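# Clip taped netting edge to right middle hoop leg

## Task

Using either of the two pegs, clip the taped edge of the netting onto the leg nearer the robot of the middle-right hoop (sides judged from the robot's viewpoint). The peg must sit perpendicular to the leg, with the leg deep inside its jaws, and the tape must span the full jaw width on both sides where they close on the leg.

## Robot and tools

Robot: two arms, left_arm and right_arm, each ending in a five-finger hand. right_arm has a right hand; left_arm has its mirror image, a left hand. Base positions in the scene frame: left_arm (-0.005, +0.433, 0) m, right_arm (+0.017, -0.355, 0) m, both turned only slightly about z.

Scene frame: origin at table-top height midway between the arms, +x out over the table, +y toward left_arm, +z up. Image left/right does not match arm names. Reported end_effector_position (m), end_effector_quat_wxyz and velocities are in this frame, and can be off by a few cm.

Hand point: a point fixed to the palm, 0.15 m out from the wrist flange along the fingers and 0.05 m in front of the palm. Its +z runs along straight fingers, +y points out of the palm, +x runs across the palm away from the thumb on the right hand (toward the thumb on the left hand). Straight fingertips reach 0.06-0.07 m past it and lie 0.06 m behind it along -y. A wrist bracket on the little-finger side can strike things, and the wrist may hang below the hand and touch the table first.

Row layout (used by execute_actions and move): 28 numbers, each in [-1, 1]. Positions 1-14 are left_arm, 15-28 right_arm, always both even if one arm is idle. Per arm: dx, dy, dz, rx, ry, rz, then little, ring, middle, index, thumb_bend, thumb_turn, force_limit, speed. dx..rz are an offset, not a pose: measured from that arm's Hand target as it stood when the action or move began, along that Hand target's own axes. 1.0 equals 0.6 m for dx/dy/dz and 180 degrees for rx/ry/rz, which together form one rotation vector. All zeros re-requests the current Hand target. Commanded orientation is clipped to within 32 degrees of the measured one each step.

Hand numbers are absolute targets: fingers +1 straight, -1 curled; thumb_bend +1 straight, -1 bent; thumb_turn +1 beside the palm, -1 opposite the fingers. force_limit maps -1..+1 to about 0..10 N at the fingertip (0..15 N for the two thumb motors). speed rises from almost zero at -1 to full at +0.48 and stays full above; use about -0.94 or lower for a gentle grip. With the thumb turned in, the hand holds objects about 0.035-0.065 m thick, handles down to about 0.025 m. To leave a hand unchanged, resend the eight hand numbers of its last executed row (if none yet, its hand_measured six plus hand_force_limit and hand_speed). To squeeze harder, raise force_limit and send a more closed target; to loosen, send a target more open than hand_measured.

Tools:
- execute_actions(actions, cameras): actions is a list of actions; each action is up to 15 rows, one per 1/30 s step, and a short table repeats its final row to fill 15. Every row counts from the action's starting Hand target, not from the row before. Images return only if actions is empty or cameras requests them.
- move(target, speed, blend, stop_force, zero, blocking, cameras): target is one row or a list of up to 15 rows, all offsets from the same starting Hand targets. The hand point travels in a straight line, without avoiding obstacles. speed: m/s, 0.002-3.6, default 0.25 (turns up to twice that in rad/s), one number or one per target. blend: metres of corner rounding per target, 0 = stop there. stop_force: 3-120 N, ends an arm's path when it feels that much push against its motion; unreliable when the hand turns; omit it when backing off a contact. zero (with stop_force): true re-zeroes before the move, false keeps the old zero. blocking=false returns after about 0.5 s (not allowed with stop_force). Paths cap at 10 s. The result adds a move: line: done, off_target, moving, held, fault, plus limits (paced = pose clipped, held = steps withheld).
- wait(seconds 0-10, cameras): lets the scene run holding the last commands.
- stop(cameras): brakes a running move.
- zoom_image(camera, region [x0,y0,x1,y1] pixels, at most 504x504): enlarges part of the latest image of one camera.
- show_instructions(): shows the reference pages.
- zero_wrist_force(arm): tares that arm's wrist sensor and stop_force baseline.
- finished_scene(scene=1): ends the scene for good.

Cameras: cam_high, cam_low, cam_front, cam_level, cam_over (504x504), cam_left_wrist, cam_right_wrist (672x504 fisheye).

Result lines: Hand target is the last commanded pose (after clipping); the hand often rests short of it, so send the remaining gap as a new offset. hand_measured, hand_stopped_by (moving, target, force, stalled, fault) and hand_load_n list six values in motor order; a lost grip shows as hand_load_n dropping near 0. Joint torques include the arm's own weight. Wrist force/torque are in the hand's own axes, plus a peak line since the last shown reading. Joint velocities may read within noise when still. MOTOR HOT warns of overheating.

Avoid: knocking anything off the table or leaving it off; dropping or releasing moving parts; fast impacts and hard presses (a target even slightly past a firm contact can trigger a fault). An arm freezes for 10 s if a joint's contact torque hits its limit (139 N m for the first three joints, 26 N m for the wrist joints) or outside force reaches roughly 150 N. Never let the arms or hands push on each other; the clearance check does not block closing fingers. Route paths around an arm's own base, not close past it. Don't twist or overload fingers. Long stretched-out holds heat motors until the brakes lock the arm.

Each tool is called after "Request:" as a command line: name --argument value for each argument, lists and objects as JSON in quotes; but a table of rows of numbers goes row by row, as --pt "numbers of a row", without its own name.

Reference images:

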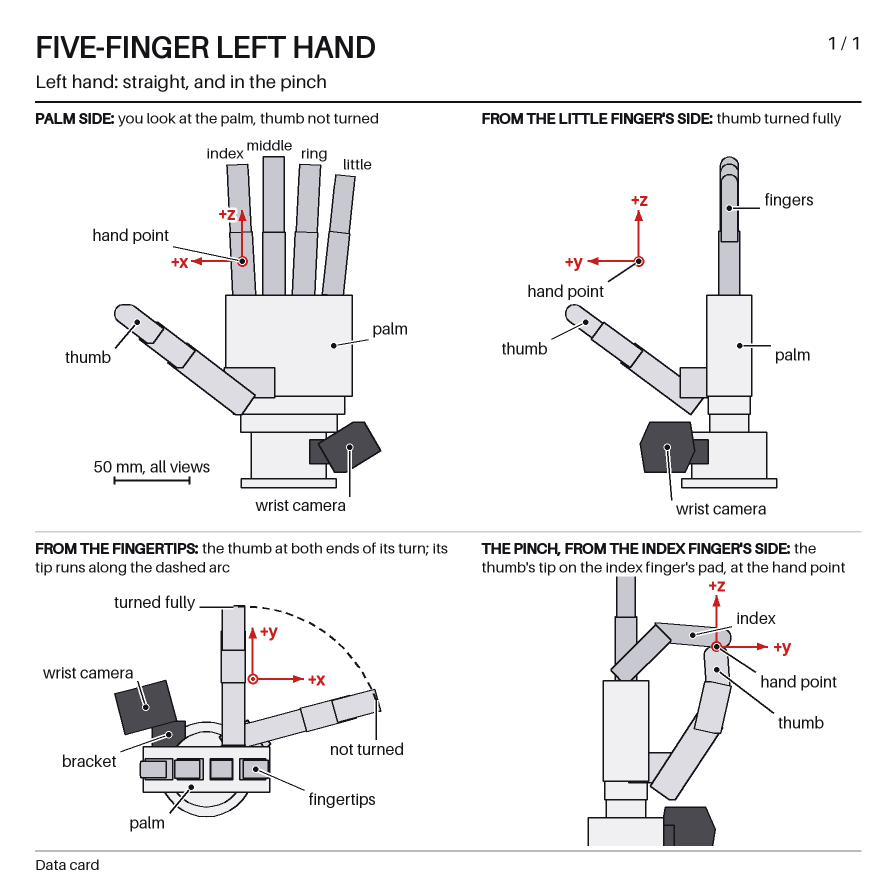

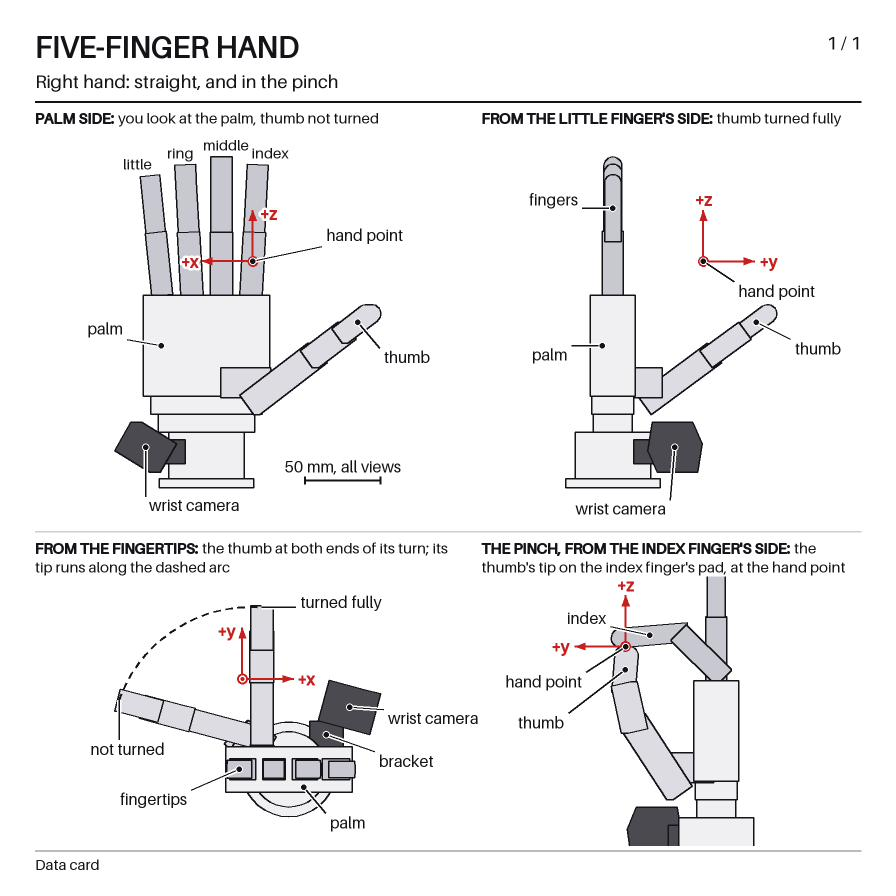

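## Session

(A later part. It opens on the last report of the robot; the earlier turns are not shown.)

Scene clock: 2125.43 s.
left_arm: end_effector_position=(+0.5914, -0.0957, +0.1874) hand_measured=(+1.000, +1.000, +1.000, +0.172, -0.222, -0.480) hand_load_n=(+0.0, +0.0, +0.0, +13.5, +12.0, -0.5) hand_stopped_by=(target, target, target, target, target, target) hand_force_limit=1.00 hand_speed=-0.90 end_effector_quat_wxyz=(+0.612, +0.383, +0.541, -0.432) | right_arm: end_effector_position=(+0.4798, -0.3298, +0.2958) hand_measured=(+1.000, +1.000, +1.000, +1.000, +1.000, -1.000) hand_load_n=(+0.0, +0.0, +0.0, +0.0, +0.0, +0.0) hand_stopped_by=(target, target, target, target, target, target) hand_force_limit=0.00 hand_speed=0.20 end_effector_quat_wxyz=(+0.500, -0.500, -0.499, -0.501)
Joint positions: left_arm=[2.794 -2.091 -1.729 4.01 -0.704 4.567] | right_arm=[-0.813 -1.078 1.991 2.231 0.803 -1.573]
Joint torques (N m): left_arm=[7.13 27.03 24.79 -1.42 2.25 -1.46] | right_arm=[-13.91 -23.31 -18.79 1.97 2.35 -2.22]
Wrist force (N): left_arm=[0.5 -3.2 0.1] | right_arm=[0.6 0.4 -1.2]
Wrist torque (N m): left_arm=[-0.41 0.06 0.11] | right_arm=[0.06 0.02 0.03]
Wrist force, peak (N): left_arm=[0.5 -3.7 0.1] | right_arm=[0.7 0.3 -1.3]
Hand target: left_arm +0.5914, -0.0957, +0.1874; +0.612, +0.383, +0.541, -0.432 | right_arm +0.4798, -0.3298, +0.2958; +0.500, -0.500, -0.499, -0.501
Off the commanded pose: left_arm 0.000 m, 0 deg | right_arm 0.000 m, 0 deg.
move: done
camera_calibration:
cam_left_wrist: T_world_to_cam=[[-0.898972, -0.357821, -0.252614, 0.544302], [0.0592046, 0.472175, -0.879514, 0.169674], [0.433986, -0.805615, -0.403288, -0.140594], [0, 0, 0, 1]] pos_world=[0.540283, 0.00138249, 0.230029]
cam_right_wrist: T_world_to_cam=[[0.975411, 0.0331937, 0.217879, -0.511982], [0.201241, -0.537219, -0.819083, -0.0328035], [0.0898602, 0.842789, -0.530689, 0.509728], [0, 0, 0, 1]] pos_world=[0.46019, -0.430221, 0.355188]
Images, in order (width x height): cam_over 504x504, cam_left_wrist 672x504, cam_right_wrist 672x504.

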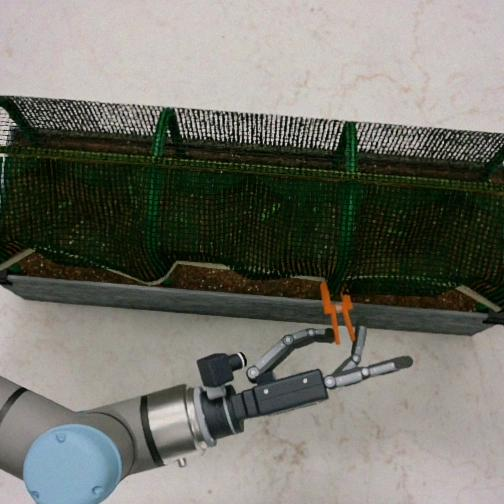

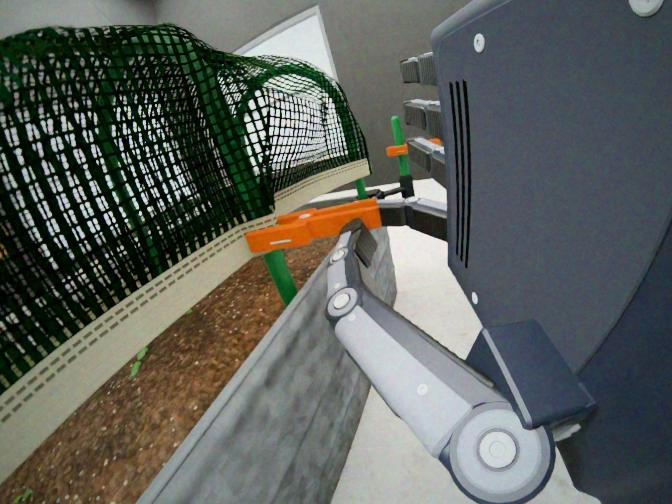

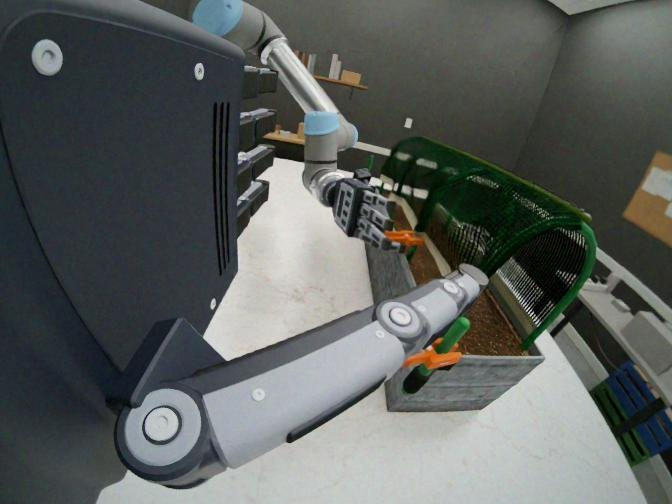

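Request:
move --target '[0, 0.0067, 0, 0, 0, 0, 1, 1, 1, 0.17, -0.23, -0.48, 1.0, -0.9, 0, 0, 0, 0, 0, 0, 1, 1, 1, 1, 1, -1, 0, 0.2]' --speed 0.015 --stop_force 14 --cameras '["cam_over", "cam_left_wrist", "cam_right_wrist"]'

Request:
zoom_image --camera "cam_left_wrist" --region '[215, 185, 335, 275]'

Request:
zoom_image --camera "cam_over" --region '[305, 275, 375, 345]'

Request:
zoom_image --camera "cam_right_wrist" --region '[380, 210, 440, 270]'

Scene clock: 2136.03 s.
left_arm: end_effector_position=(+0.5952, -0.0944, +0.1874) hand_measured=(+1.000, +1.000, +1.000, +0.172, -0.222, -0.480) hand_load_n=(+0.0, +0.0, +0.0, +14.0, +12.0, -0.5) hand_stopped_by=(target, target, target, target, target, target) hand_force_limit=1.00 hand_speed=-0.90 end_effector_quat_wxyz=(+0.612, +0.383, +0.541, -0.432) | right_arm: end_effector_position=(+0.4798, -0.3298, +0.2958) hand_measured=(+1.000, +1.000, +1.000, +1.000, +1.000, -1.000) hand_load_n=(+0.0, +0.5, +0.0, +0.0, +0.0, +0.0) hand_stopped_by=(target, target, target, target, target, target) hand_force_limit=0.00 hand_speed=0.20 end_effector_quat_wxyz=(+0.500, -0.500, -0.499, -0.501)
Joint positions: left_arm=[2.799 -2.095 -1.721 4.008 -0.699 4.566] | right_arm=[-0.813 -1.078 1.991 2.231 0.803 -1.573]
Joint torques (N m): left_arm=[8.25 26.73 26.1 -1.23 1.82 -1.39] | right_arm=[-13.58 -23.24 -18.87 2 2.33 -2.13]
Wrist force (N): left_arm=[0.5 -4.7 0.1] | right_arm=[0.4 0.4 -1.2]
Wrist torque (N m): left_arm=[-0.42 0.05 0.12] | right_arm=[0.05 0.05 0.02]
Wrist force, peak (N): left_arm=[0.4 -5.0 0.1] | right_arm=[0.5 0.7 -1.2]
Hand target: left_arm +0.5952, -0.0944, +0.1874; +0.612, +0.383, +0.541, -0.432 | right_arm +0.4798, -0.3298, +0.2958; +0.500, -0.500, -0.499, -0.501
Off the commanded pose: left_arm 0.000 m, 0 deg | right_arm 0.000 m, 0 deg.
move: done
camera_calibration:
cam_left_wrist: T_world_to_cam=[[-0.898972, -0.357821, -0.252614, 0.548219], [0.0592046, 0.472175, -0.879514, 0.168788], [0.433986, -0.805615, -0.403288, -0.141115], [0, 0, 0, 1]] pos_world=[0.544083, 0.00278249, 0.230029]
cam_right_wrist: T_world_to_cam=[[0.975411, 0.0331937, 0.217879, -0.511982], [0.201241, -0.537219, -0.819083, -0.0328035], [0.0898602, 0.842789, -0.530689, 0.509728], [0, 0, 0, 1]] pos_world=[0.46019, -0.430221, 0.355188]
Images, in order (width x height): cam_over 504x504, cam_left_wrist 672x504, cam_right_wrist 672x504.

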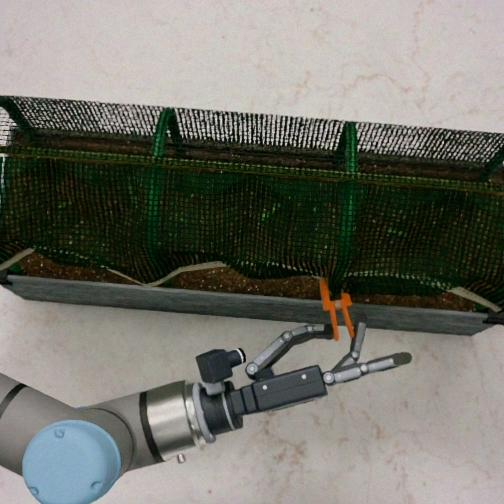

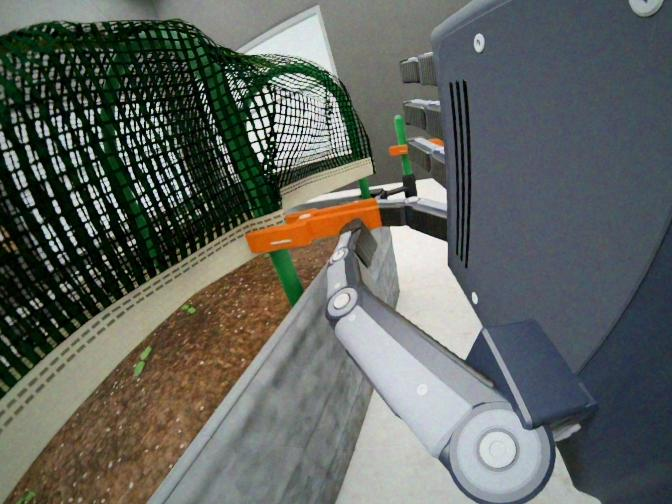

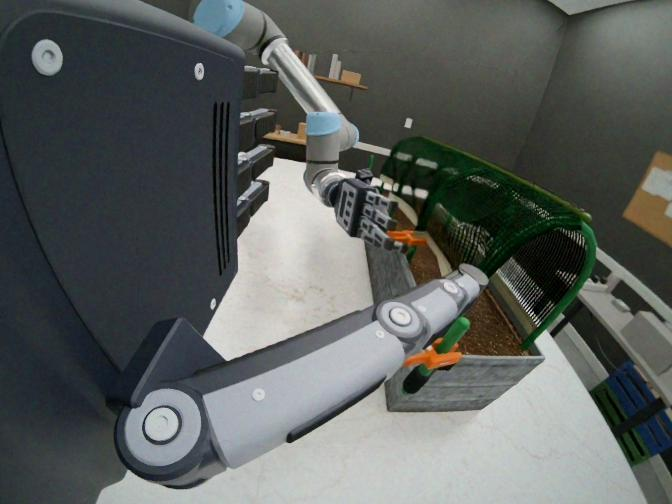

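Scaled by 4.200 from the camera's 672x504 image, which has a finer 960x720 frame.

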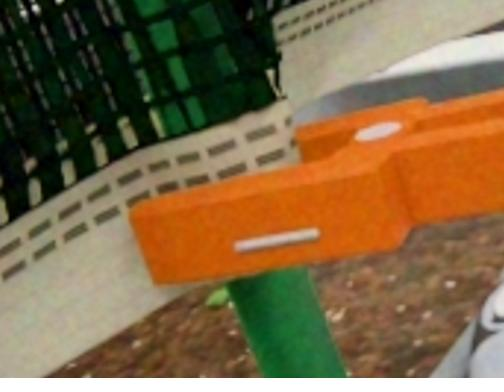

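Scaled by 7.200.

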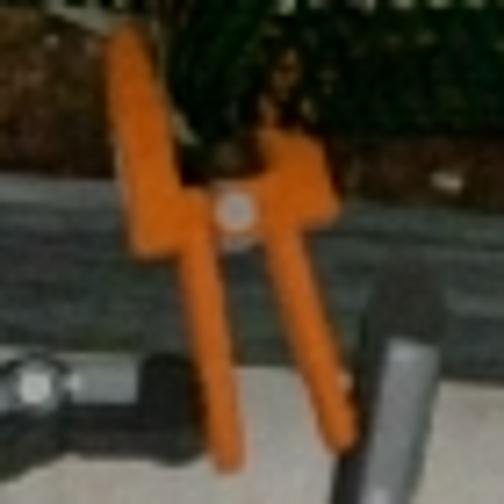

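Scaled by 8.400 from the camera's 672x504 image, which has a finer 960x720 frame.

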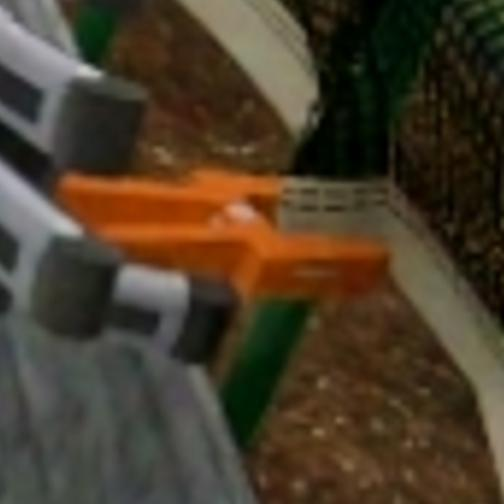

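Request:
move --target '[0,0.0053,0,0,0,0,1,1,1,0.17,-0.23,-0.48,1.0,-0.9,0,0,0,0,0,0,1,1,1,1,1,-1,0,0.2]' --speed 0.015 --stop_force 15 --cameras '["cam_left_wrist", "cam_over", "cam_right_wrist"]'

Scene clock: 2150.50 s.
left_arm: end_effector_position=(+0.5982, -0.0933, +0.1874) hand_measured=(+1.000, +1.000, +1.000, +0.172, -0.222, -0.480) hand_load_n=(+0.0, +0.0, +0.0, +14.5, +9.5, -0.5) hand_stopped_by=(target, target, target, target, target, target) hand_force_limit=1.00 hand_speed=-0.90 end_effector_quat_wxyz=(+0.612, +0.383, +0.541, -0.432) | right_arm: end_effector_position=(+0.4798, -0.3298, +0.2958) hand_measured=(+1.000, +1.000, +1.000, +1.000, +1.000, -1.000) hand_load_n=(+0.0, +0.0, +0.0, +0.0, +0.0, +0.0) hand_stopped_by=(target, target, target, target, target, target) hand_force_limit=0.00 hand_speed=0.20 end_effector_quat_wxyz=(+0.500, -0.500, -0.499, -0.501)
Joint positions: left_arm=[2.802 -2.099 -1.715 4.007 -0.696 4.565] | right_arm=[-0.813 -1.078 1.991 2.231 0.803 -1.573]
Joint torques (N m): left_arm=[11.64 27.4 26.95 -0.91 0.71 -1.2] | right_arm=[-13.65 -23.37 -19.04 1.93 2.31 -2.11]
Wrist force (N): left_arm=[1.0 -9.7 -0.2] | right_arm=[0.3 0.2 -0.8]
Wrist torque (N m): left_arm=[-0.48 0.04 0.17] | right_arm=[-0.01 0.06 -0.01]
Wrist force, peak (N): left_arm=[0.9 -9.9 -0.2] | right_arm=[0.4 0.6 -1.2]
Hand target: left_arm +0.5982, -0.0933, +0.1874; +0.612, +0.383, +0.541, -0.432 | right_arm +0.4798, -0.3298, +0.2958; +0.500, -0.500, -0.499, -0.501
Off the commanded pose: left_arm 0.000 m, 0 deg | right_arm 0.000 m, 0 deg.
move: done
camera_calibration:
cam_left_wrist: T_world_to_cam=[[-0.898972, -0.357821, -0.252614, 0.551274], [0.0592046, 0.472175, -0.879514, 0.168138], [0.433986, -0.805615, -0.403288, -0.141611], [0, 0, 0, 1]] pos_world=[0.547083, 0.00378249, 0.230029]
cam_right_wrist: T_world_to_cam=[[0.975411, 0.0331937, 0.217879, -0.511982], [0.201241, -0.537219, -0.819083, -0.0328035], [0.0898602, 0.842789, -0.530689, 0.509728], [0, 0, 0, 1]] pos_world=[0.46019, -0.430221, 0.355188]
Images, in order (width x height): cam_over 504x504, cam_left_wrist 672x504, cam_right_wrist 672x504.

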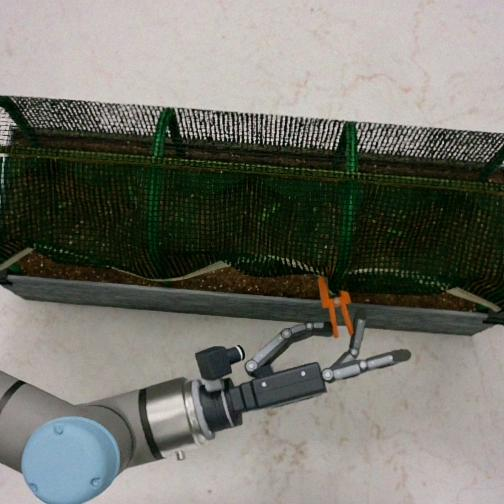

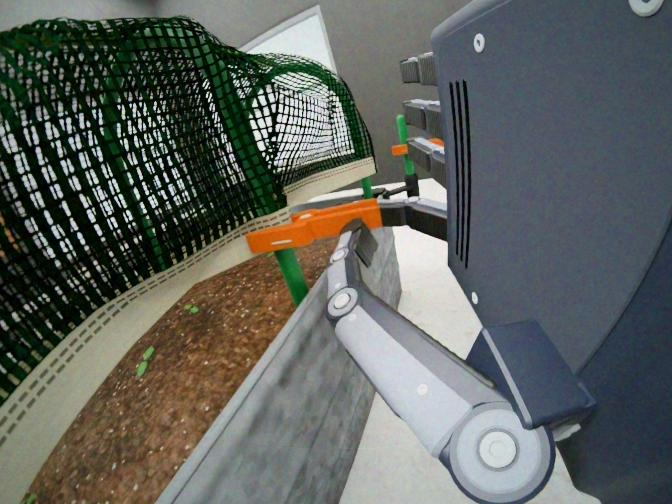

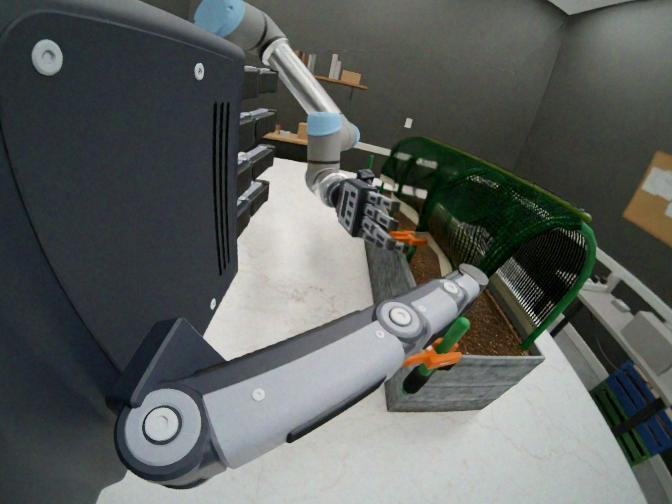

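Request:
zoom_image --camera "cam_left_wrist" --region '[215, 185, 335, 275]'

Request:
zoom_image --camera "cam_over" --region '[305, 275, 375, 345]'

Request:
zoom_image --camera "cam_right_wrist" --region '[380, 210, 440, 270]'

Scaled by 4.200 from the camera's 672x504 image, which has a finer 960x720 frame.

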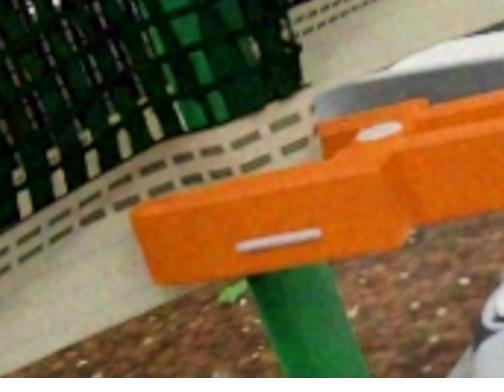

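Scaled by 7.200.

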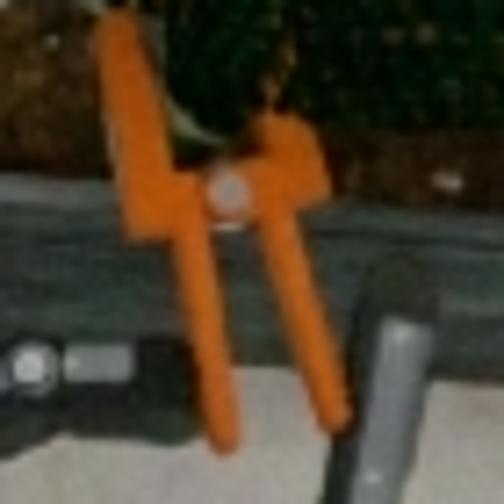

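Scaled by 8.400 from the camera's 672x504 image, which has a finer 960x720 frame.

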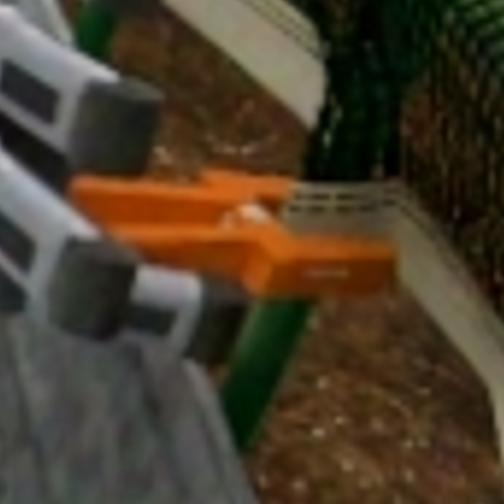

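Request:
execute_actions --actions '[[[0,0,0,0,0,0,1,1,1,0.24,-0.12,-0.48,1.0,-0.94,0,0,0,0,0,0,1,1,1,1,1,-1,0,0.2]],[[0,0,0,0,0,0,1,1,1,0.24,-0.12,-0.48,1.0,-0.94,0,0,0,0,0,0,1,1,1,1,1,-1,0,0.2]]]' --cameras '["cam_left_wrist", "cam_over", "cam_right_wrist"]'

Scene clock: 2167.90 s.
left_arm: end_effector_position=(+0.5982, -0.0933, +0.1874) hand_measured=(+1.000, +1.000, +1.000, +0.242, -0.122, -0.480) hand_load_n=(+0.0, +0.0, +0.0, +5.5, -4.0, -0.5) hand_stopped_by=(target, target, target, target, target, target) hand_force_limit=1.00 hand_speed=-0.94 end_effector_quat_wxyz=(+0.612, +0.383, +0.541, -0.432) | right_arm: end_effector_position=(+0.4798, -0.3298, +0.2958) hand_measured=(+1.000, +1.000, +1.000, +1.000, +1.000, -1.000) hand_load_n=(+0.0, +0.0, +0.0, +0.0, +0.0, +0.0) hand_stopped_by=(target, target, target, target, target, target) hand_force_limit=0.00 hand_speed=0.20 end_effector_quat_wxyz=(+0.500, -0.500, -0.499, -0.501)
Joint positions: left_arm=[2.802 -2.099 -1.715 4.007 -0.696 4.565] | right_arm=[-0.813 -1.078 1.991 2.231 0.803 -1.573]
Joint torques (N m): left_arm=[1.72 26.6 26.31 -0.11 0.75 -1.16] | right_arm=[-13.2 -23.68 -19.24 1.91 2.31 -2.17]
Wrist force (N): left_arm=[0.5 -9.1 -3.7] | right_arm=[0.4 0.3 -1.0]
Wrist torque (N m): left_arm=[-0.59 0.02 0.18] | right_arm=[0.02 0.04 0.01]
Wrist force, peak (N): left_arm=[0.5 -9.6 -4.0] | right_arm=[0.5 0.6 -1.3]
Hand target: left_arm +0.5982, -0.0933, +0.1874; +0.612, +0.383, +0.541, -0.432 | right_arm +0.4798, -0.3298, +0.2958; +0.500, -0.500, -0.499, -0.501
Off the commanded pose: left_arm 0.000 m, 0 deg | right_arm 0.000 m, 0 deg.
camera_calibration:
cam_left_wrist: T_world_to_cam=[[-0.898972, -0.357821, -0.252614, 0.551274], [0.0592046, 0.472175, -0.879514, 0.168138], [0.433986, -0.805615, -0.403288, -0.141611], [0, 0, 0, 1]] pos_world=[0.547083, 0.00378249, 0.230029]
cam_right_wrist: T_world_to_cam=[[0.975411, 0.0331937, 0.217879, -0.511982], [0.201241, -0.537219, -0.819083, -0.0328035], [0.0898602, 0.842789, -0.530689, 0.509728], [0, 0, 0, 1]] pos_world=[0.46019, -0.430221, 0.355188]
Images, in order (width x height): cam_over 504x504, cam_left_wrist 672x504, cam_right_wrist 672x504.

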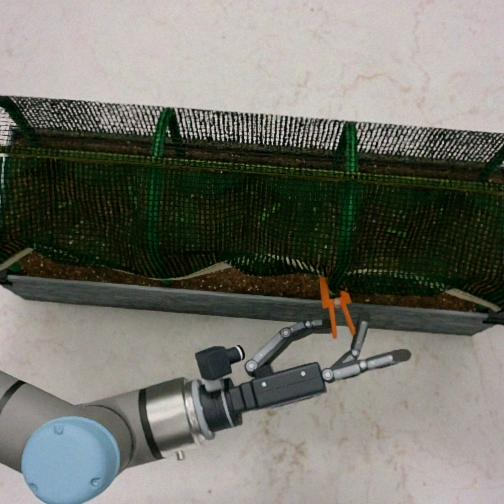

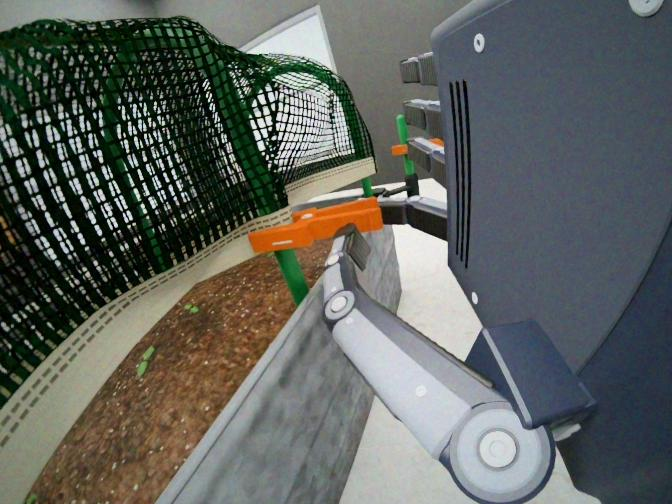

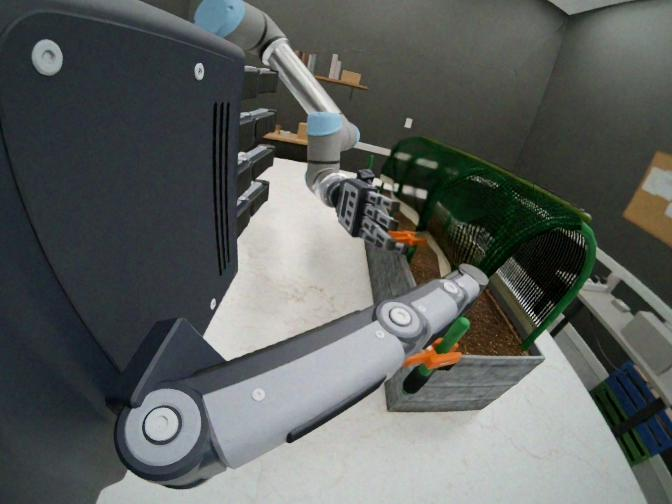

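Request:
zoom_image --camera "cam_left_wrist" --region '[215, 185, 335, 275]'

Request:
zoom_image --camera "cam_over" --region '[305, 275, 375, 345]'

Request:
zoom_image --camera "cam_right_wrist" --region '[380, 210, 440, 270]'

Scaled by 4.200 from the camera's 672x504 image, which has a finer 960x720 frame.

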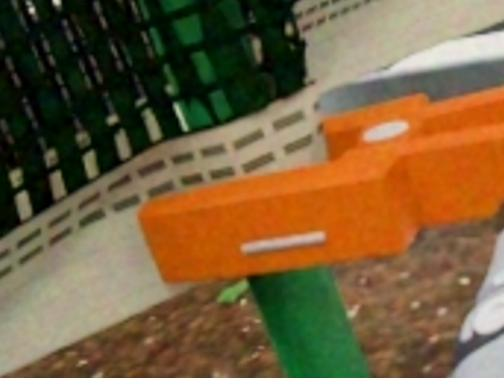

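Scaled by 7.200.

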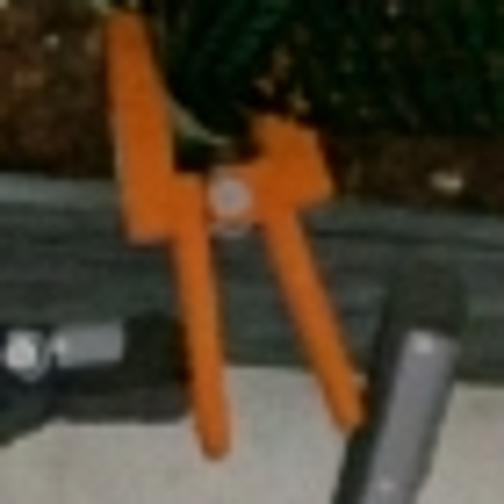

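Scaled by 8.400 from the camera's 672x504 image, which has a finer 960x720 frame.

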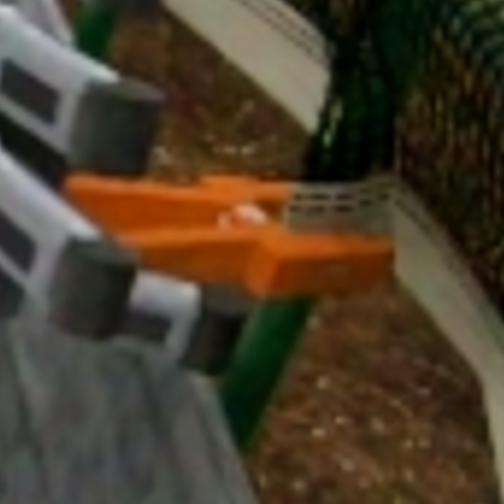

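Request:
execute_actions --actions '[[[0,0,0,0,0,0,1,1,1,0.5,0.2,-0.48,1.0,-0.88,0,0,0,0,0,0,1,1,1,1,1,-1,0,0.2]],[[0,0,0,0,0,0,1,1,1,0.5,0.2,-0.48,1.0,-0.88,0,0,0,0,0,0,1,1,1,1,1,-1,0,0.2]],[[0,0,0,0,0,0,1,1,1,0.5,0.2,-0.48,1.0,-0.88,0,0,0,0,0,0,1,1,1,1,1,-1,0,0.2]]]' --cameras '["cam_left_wrist", "cam_over", "cam_right_wrist"]'

Scene clock: 2174.50 s.
left_arm: end_effector_position=(+0.5982, -0.0933, +0.1874) hand_measured=(+1.000, +1.000, +1.000, +0.500, +0.200, -0.480) hand_load_n=(+0.0, -0.5, +0.0, +0.0, +0.0, +0.0) hand_stopped_by=(target, target, target, target, target, target) hand_force_limit=1.00 hand_speed=-0.88 end_effector_quat_wxyz=(+0.612, +0.383, +0.541, -0.432) | right_arm: end_effector_position=(+0.4798, -0.3298, +0.2958) hand_measured=(+1.000, +1.000, +1.000, +1.000, +1.000, -1.000) hand_load_n=(+0.5, +0.0, +0.0, +0.0, +0.0, +0.5) hand_stopped_by=(target, target, target, target, target, target) hand_force_limit=0.00 hand_speed=0.20 end_effector_quat_wxyz=(+0.500, -0.500, -0.499, -0.501)
Joint positions: left_arm=[2.802 -2.099 -1.715 4.007 -0.696 4.565] | right_arm=[-0.813 -1.078 1.991 2.231 0.803 -1.573]
Joint torques (N m): left_arm=[-2.56 28.06 13.93 3.8 0.58 -1.15] | right_arm=[-13.45 -23.45 -18.76 1.84 2.4 -2.06]
Wrist force (N): left_arm=[0.4 -3.2 -0.1] | right_arm=[0.5 0.6 -0.9]
Wrist torque (N m): left_arm=[-0.42 0.04 0.12] | right_arm=[0.05 0.03 0.02]
Wrist force, peak (N): left_arm=[0.4 -9.4 -3.9] | right_arm=[0.4 0.6 -1.2]
Hand target: left_arm +0.5982, -0.0933, +0.1874; +0.612, +0.383, +0.541, -0.432 | right_arm +0.4798, -0.3298, +0.2958; +0.500, -0.500, -0.499, -0.501
Off the commanded pose: left_arm 0.000 m, 0 deg | right_arm 0.000 m, 0 deg.
camera_calibration:
cam_left_wrist: T_world_to_cam=[[-0.898972, -0.357821, -0.252614, 0.551274], [0.0592046, 0.472175, -0.879514, 0.168138], [0.433986, -0.805615, -0.403288, -0.141611], [0, 0, 0, 1]] pos_world=[0.547083, 0.00378249, 0.230029]
cam_right_wrist: T_world_to_cam=[[0.975411, 0.0331937, 0.217879, -0.511982], [0.201241, -0.537219, -0.819083, -0.0328035], [0.0898602, 0.842789, -0.530689, 0.509728], [0, 0, 0, 1]] pos_world=[0.46019, -0.430221, 0.355188]
Images, in order (width x height): cam_over 504x504, cam_left_wrist 672x504, cam_right_wrist 672x504.

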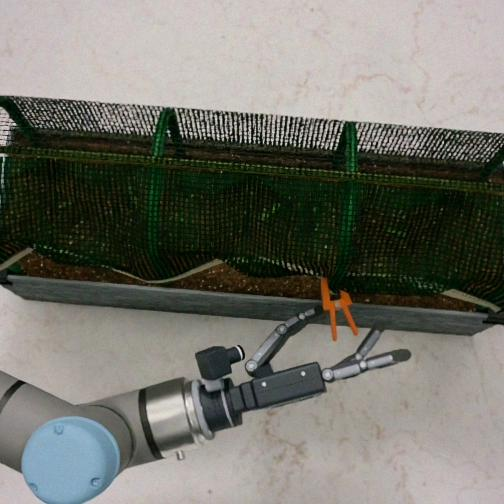

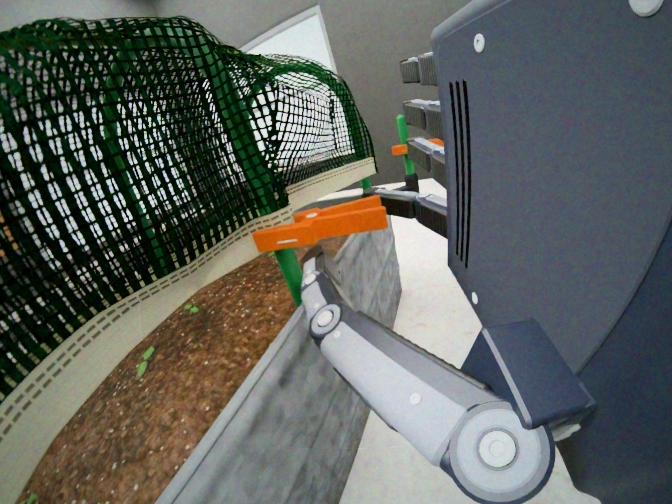

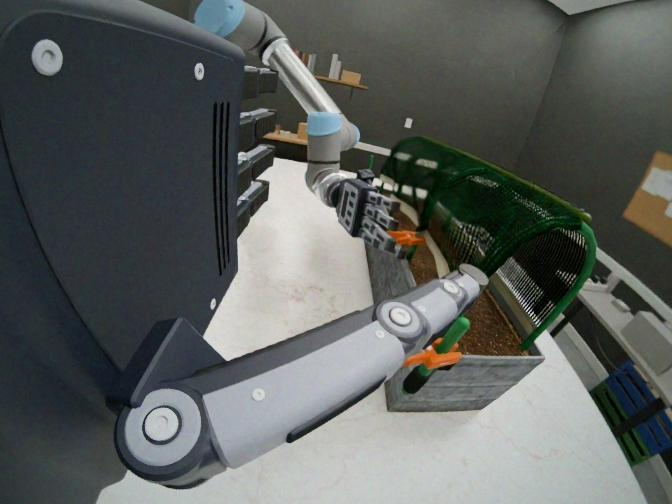

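Request:
zoom_image --camera "cam_left_wrist" --region '[215, 185, 335, 275]'

Request:
zoom_image --camera "cam_over" --region '[305, 275, 375, 345]'

Request:
zoom_image --camera "cam_right_wrist" --region '[380, 210, 440, 270]'

Scaled by 4.200 from the camera's 672x504 image, which has a finer 960x720 frame.

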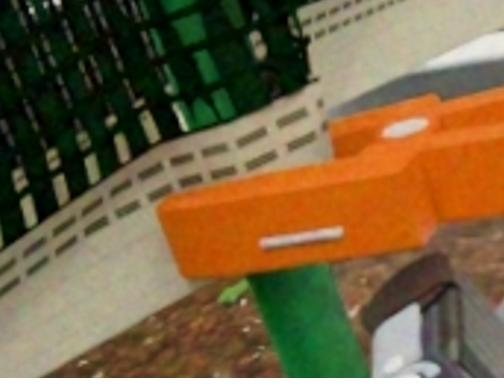

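Scaled by 7.200.

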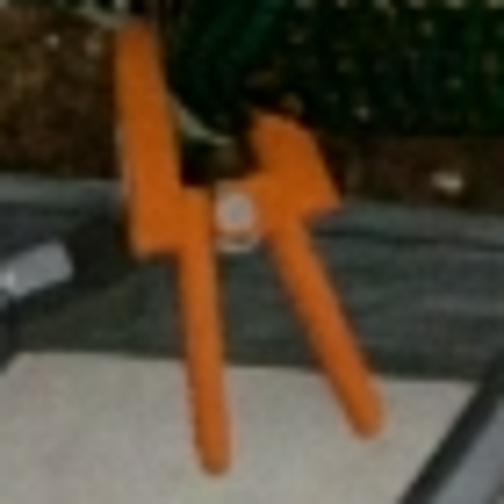

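Scaled by 8.400 from the camera's 672x504 image, which has a finer 960x720 frame.

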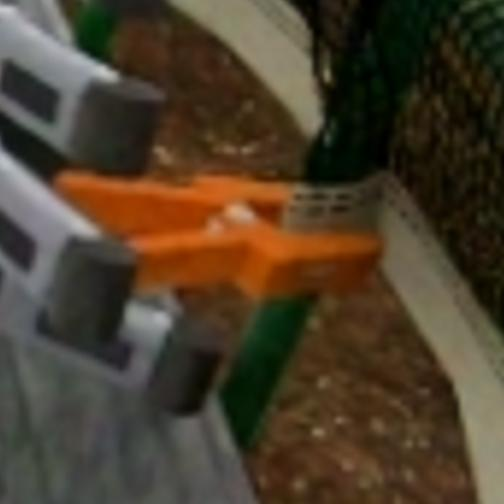

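Request:
move --pt "-0.0054 -0.108 -0.0441 0 0 0 1 1 1 0.5 0.2 -0.48 1.0 -0.88 0 0 0 0 0 0 1 1 1 1 1 -1 0 0.2" --pt "-0.03 -0.2 -0.22 0 0 0 1 1 1 0.5 0.2 -0.48 1.0 -0.88 0 0 0 0 0 0 1 1 1 1 1 -1 0 0.2" --speed '[0.07, 0.2]' --blend '[0.02, 0]' --cameras '["all"]'

Scene clock: 2190.23 s.
left_arm: end_effector_position=(+0.4408, -0.0078, +0.1890) hand_measured=(+1.000, +1.000, +1.000, +0.500, +0.200, -0.480) hand_load_n=(+0.0, +0.0, +0.0, +0.0, +0.0, +0.0) hand_stopped_by=(target, target, target, target, target, target) hand_force_limit=1.00 hand_speed=-0.88 end_effector_quat_wxyz=(+0.612, +0.383, +0.541, -0.432) end_effector_velocity=(-0.001, +0.001, -0.001) end_effector_angular_velocity=(+0.000, +0.003, +0.000) | right_arm: end_effector_position=(+0.4798, -0.3298, +0.2958) hand_measured=(+1.000, +1.000, +1.000, +1.000, +1.000, -1.000) hand_load_n=(+0.0, +0.0, +0.0, +0.0, +0.0, +0.5) hand_stopped_by=(target, target, target, target, target, target) hand_force_limit=0.00 hand_speed=0.20 end_effector_quat_wxyz=(+0.500, -0.500, -0.499, -0.501)
Joint positions: left_arm=[2.877 -1.746 -2.246 4.203 -0.622 4.54] | right_arm=[-0.813 -1.078 1.991 2.231 0.803 -1.573]
Joint velocities: left_arm=[0.002 0.002 -0.005 0.001 0.001 -0.002] | right_arm=[within noise]
Joint torques (N m): left_arm=[6.72 32.44 5.33 3.98 2.43 -1.43] | right_arm=[-13.5 -23.69 -18.88 2 2.34 -2.2]
Wrist force (N): left_arm=[0.6 -3.2 0.0] | right_arm=[0.2 0.6 -1.1]
Wrist torque (N m): left_arm=[-0.39 0.02 0.12] | right_arm=[0.07 0.07 0.01]
Wrist force, peak (N): left_arm=[0.6 -3.7 -0.4] | right_arm=[0.6 0.5 -1.2]
Hand target: left_arm +0.4407, -0.0077, +0.1891; +0.612, +0.383, +0.541, -0.432 | right_arm +0.4798, -0.3298, +0.2958; +0.500, -0.500, -0.499, -0.501
Off the commanded pose: left_arm 0.000 m, 0 deg | right_arm 0.000 m, 0 deg.
move: done
camera_calibration:
cam_left_wrist: T_world_to_cam=[[-0.898957, -0.357849, -0.252629, 0.440719], [0.0591842, 0.472215, -0.879495, 0.138452], [0.434021, -0.805579, -0.403321, -0.00366141], [0, 0, 0, 1]] pos_world=[0.389582, 0.0893825, 0.231629]
cam_right_wrist: T_world_to_cam=[[0.975411, 0.0331937, 0.217879, -0.511982], [0.201241, -0.537219, -0.819083, -0.0328035], [0.0898602, 0.842789, -0.530689, 0.509728], [0, 0, 0, 1]] pos_world=[0.46019, -0.430221, 0.355188]

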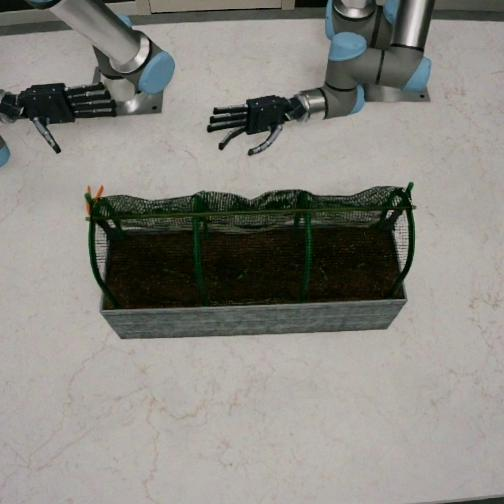

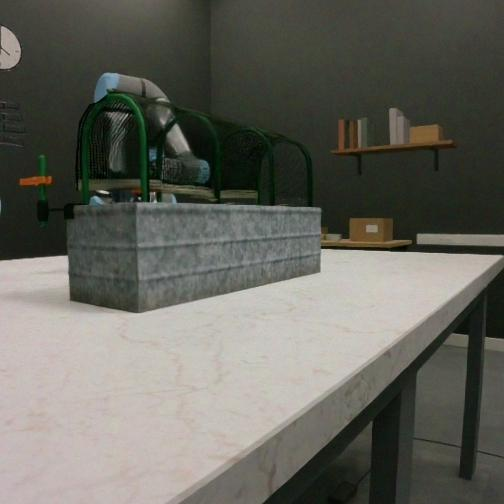

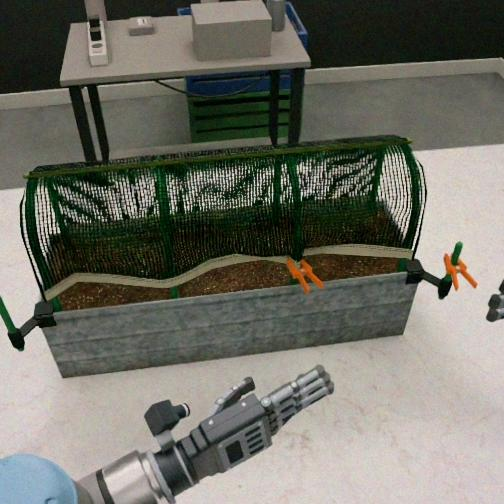

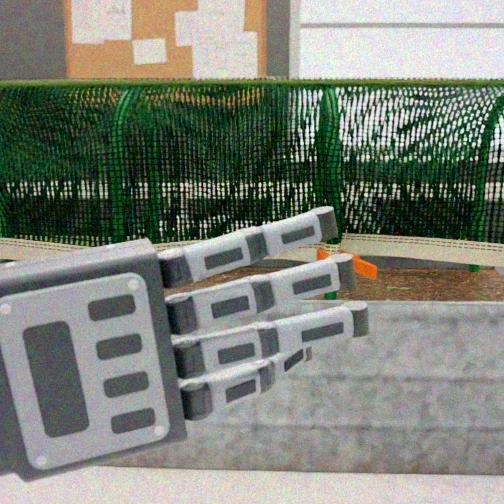

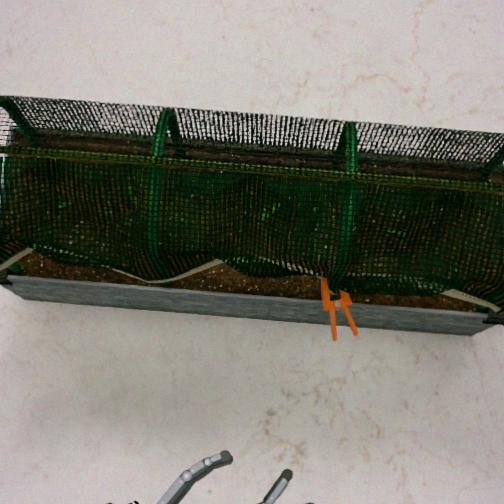

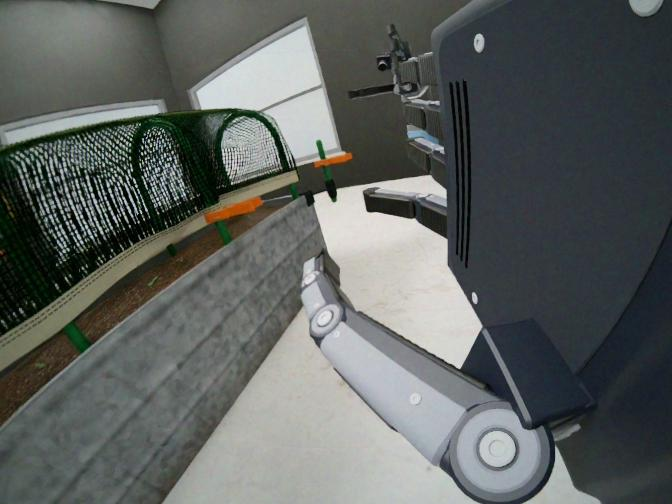

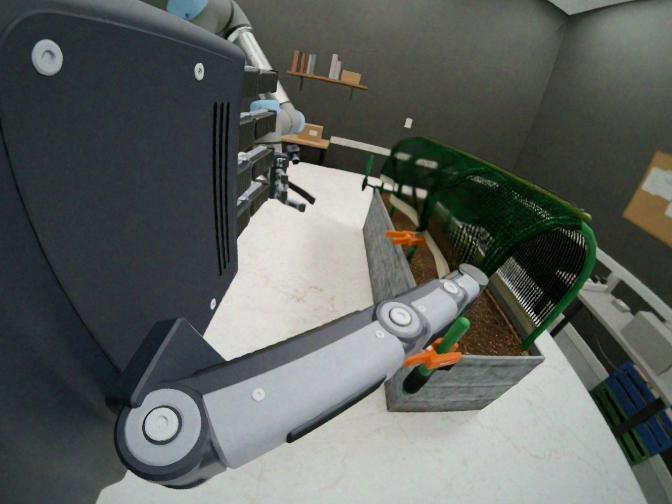

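Request:
zoom_image --camera "cam_left_wrist" --region '[185, 180, 275, 247]'

Request:
zoom_image --camera "cam_over" --region '[305, 275, 375, 345]'

Request:
zoom_image --camera "cam_right_wrist" --region '[380, 210, 440, 270]'

Request:
zoom_image --camera "cam_front" --region '[270, 240, 340, 310]'

Scaled by 5.600 from the camera's 672x504 image, which has a finer 960x720 frame.

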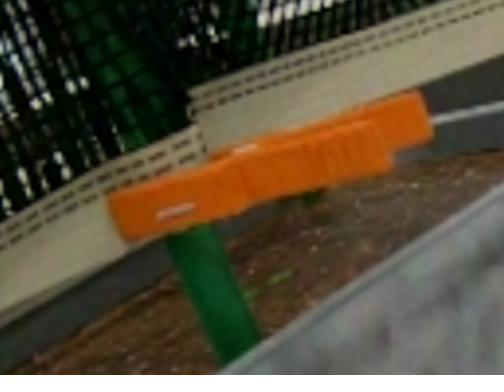

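Scaled by 7.200.

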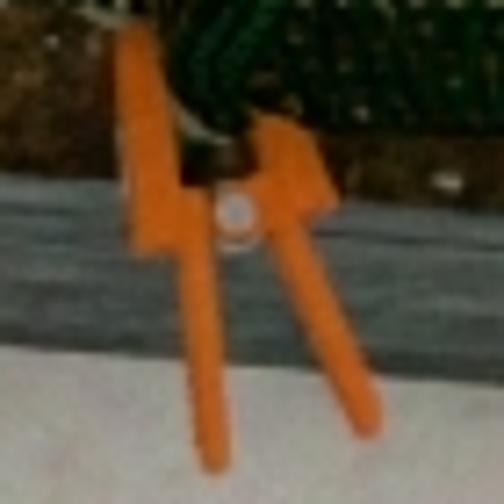

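Scaled by 8.400 from the camera's 672x504 image, which has a finer 960x720 frame.

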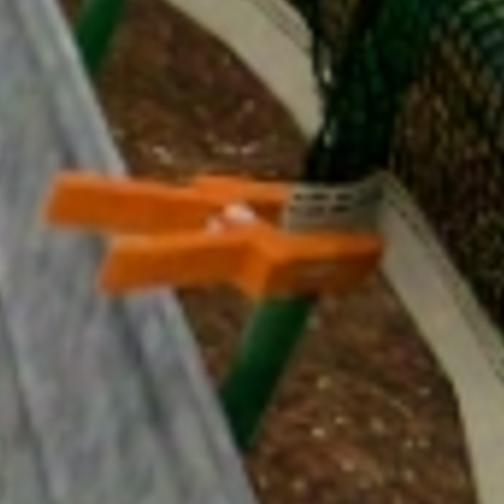

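Scaled by 7.200.

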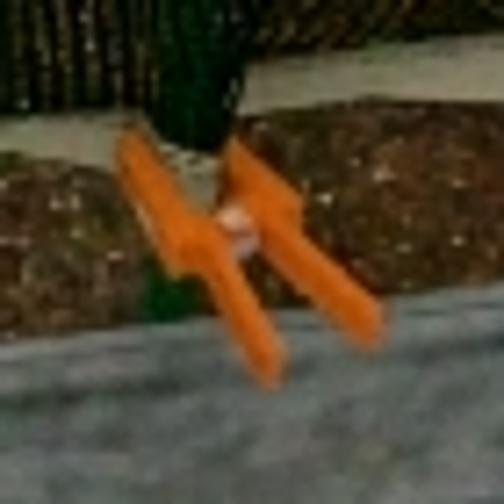

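Request:
move --target '[0.0963,0.0795,-0.0369,0,0,0,1,1,1,0.5,0.2,-0.48,1.0,-0.88,0,0,0,0,0,0,1,1,1,1,1,-1,0,0.2]' --speed 0.2 --cameras '["cam_left_wrist", "cam_level"]'

Scene clock: 2218.27 s.
left_arm: end_effector_position=(+0.4807, +0.0222, +0.1291) hand_measured=(+1.000, +1.000, +1.000, +0.500, +0.200, -0.480) hand_load_n=(+0.0, +0.0, +0.0, -0.5, +0.0, +0.0) hand_stopped_by=(target, target, target, target, target, target) hand_force_limit=1.00 hand_speed=-0.88 end_effector_quat_wxyz=(+0.612, +0.383, +0.541, -0.432) | right_arm: end_effector_position=(+0.4798, -0.3298, +0.2958) hand_measured=(+1.000, +1.000, +1.000, +1.000, +1.000, -1.000) hand_load_n=(+0.0, +0.0, +0.0, +0.0, +0.0, +0.0) hand_stopped_by=(target, target, target, target, target, target) hand_force_limit=0.00 hand_speed=0.20 end_effector_quat_wxyz=(+0.500, -0.500, -0.499, -0.501)
Joint positions: left_arm=[2.982 -1.921 -2.25 4.42 -0.52 4.496] | right_arm=[-0.813 -1.078 1.991 2.231 0.803 -1.573]
Joint torques (N m): left_arm=[7.5 15.74 19.75 3.99 2.09 -1.29] | right_arm=[-12.52 -23.93 -19.19 1.79 2.36 -2.24]
Wrist force (N): left_arm=[0.3 -2.3 0.1] | right_arm=[0.4 0.3 -1.1]
Wrist torque (N m): left_arm=[-0.24 0.09 0.02] | right_arm=[0.03 0.06 0.00]
Wrist force, peak (N): left_arm=[0.2 -3.8 0.3] | right_arm=[0.7 0.5 -1.4]
Hand target: left_arm +0.4807, +0.0223, +0.1290; +0.612, +0.383, +0.541, -0.432 | right_arm +0.4798, -0.3298, +0.2958; +0.500, -0.500, -0.499, -0.501
Off the commanded pose: left_arm 0.000 m, 0 deg | right_arm 0.000 m, 0 deg.
move: done
camera_calibration:
cam_left_wrist: T_world_to_cam=[[-0.898966, -0.357817, -0.25264, 0.472258], [0.0591682, 0.472294, -0.879453, 0.069139], [0.434003, -0.805547, -0.403405, -0.0210358], [0, 0, 0, 1]] pos_world=[0.429582, 0.119383, 0.17163]
Images, in order (width x height): cam_level 504x504, cam_left_wrist 672x504.

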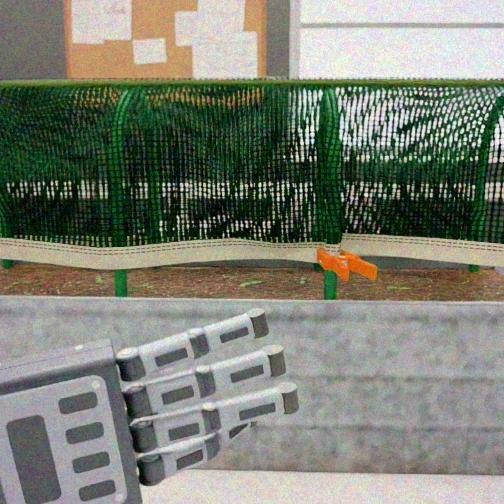

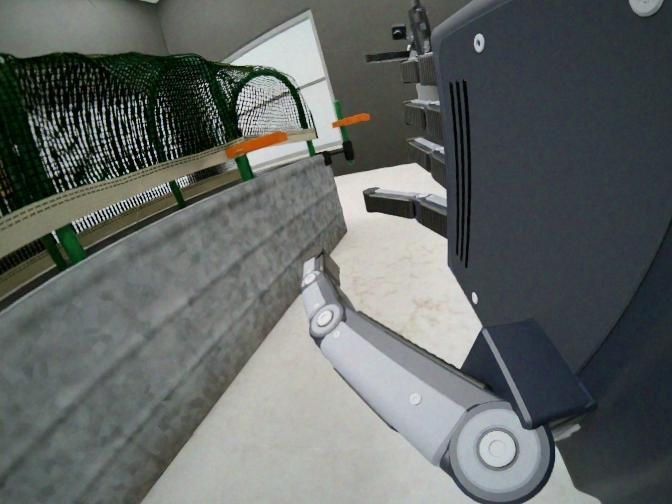

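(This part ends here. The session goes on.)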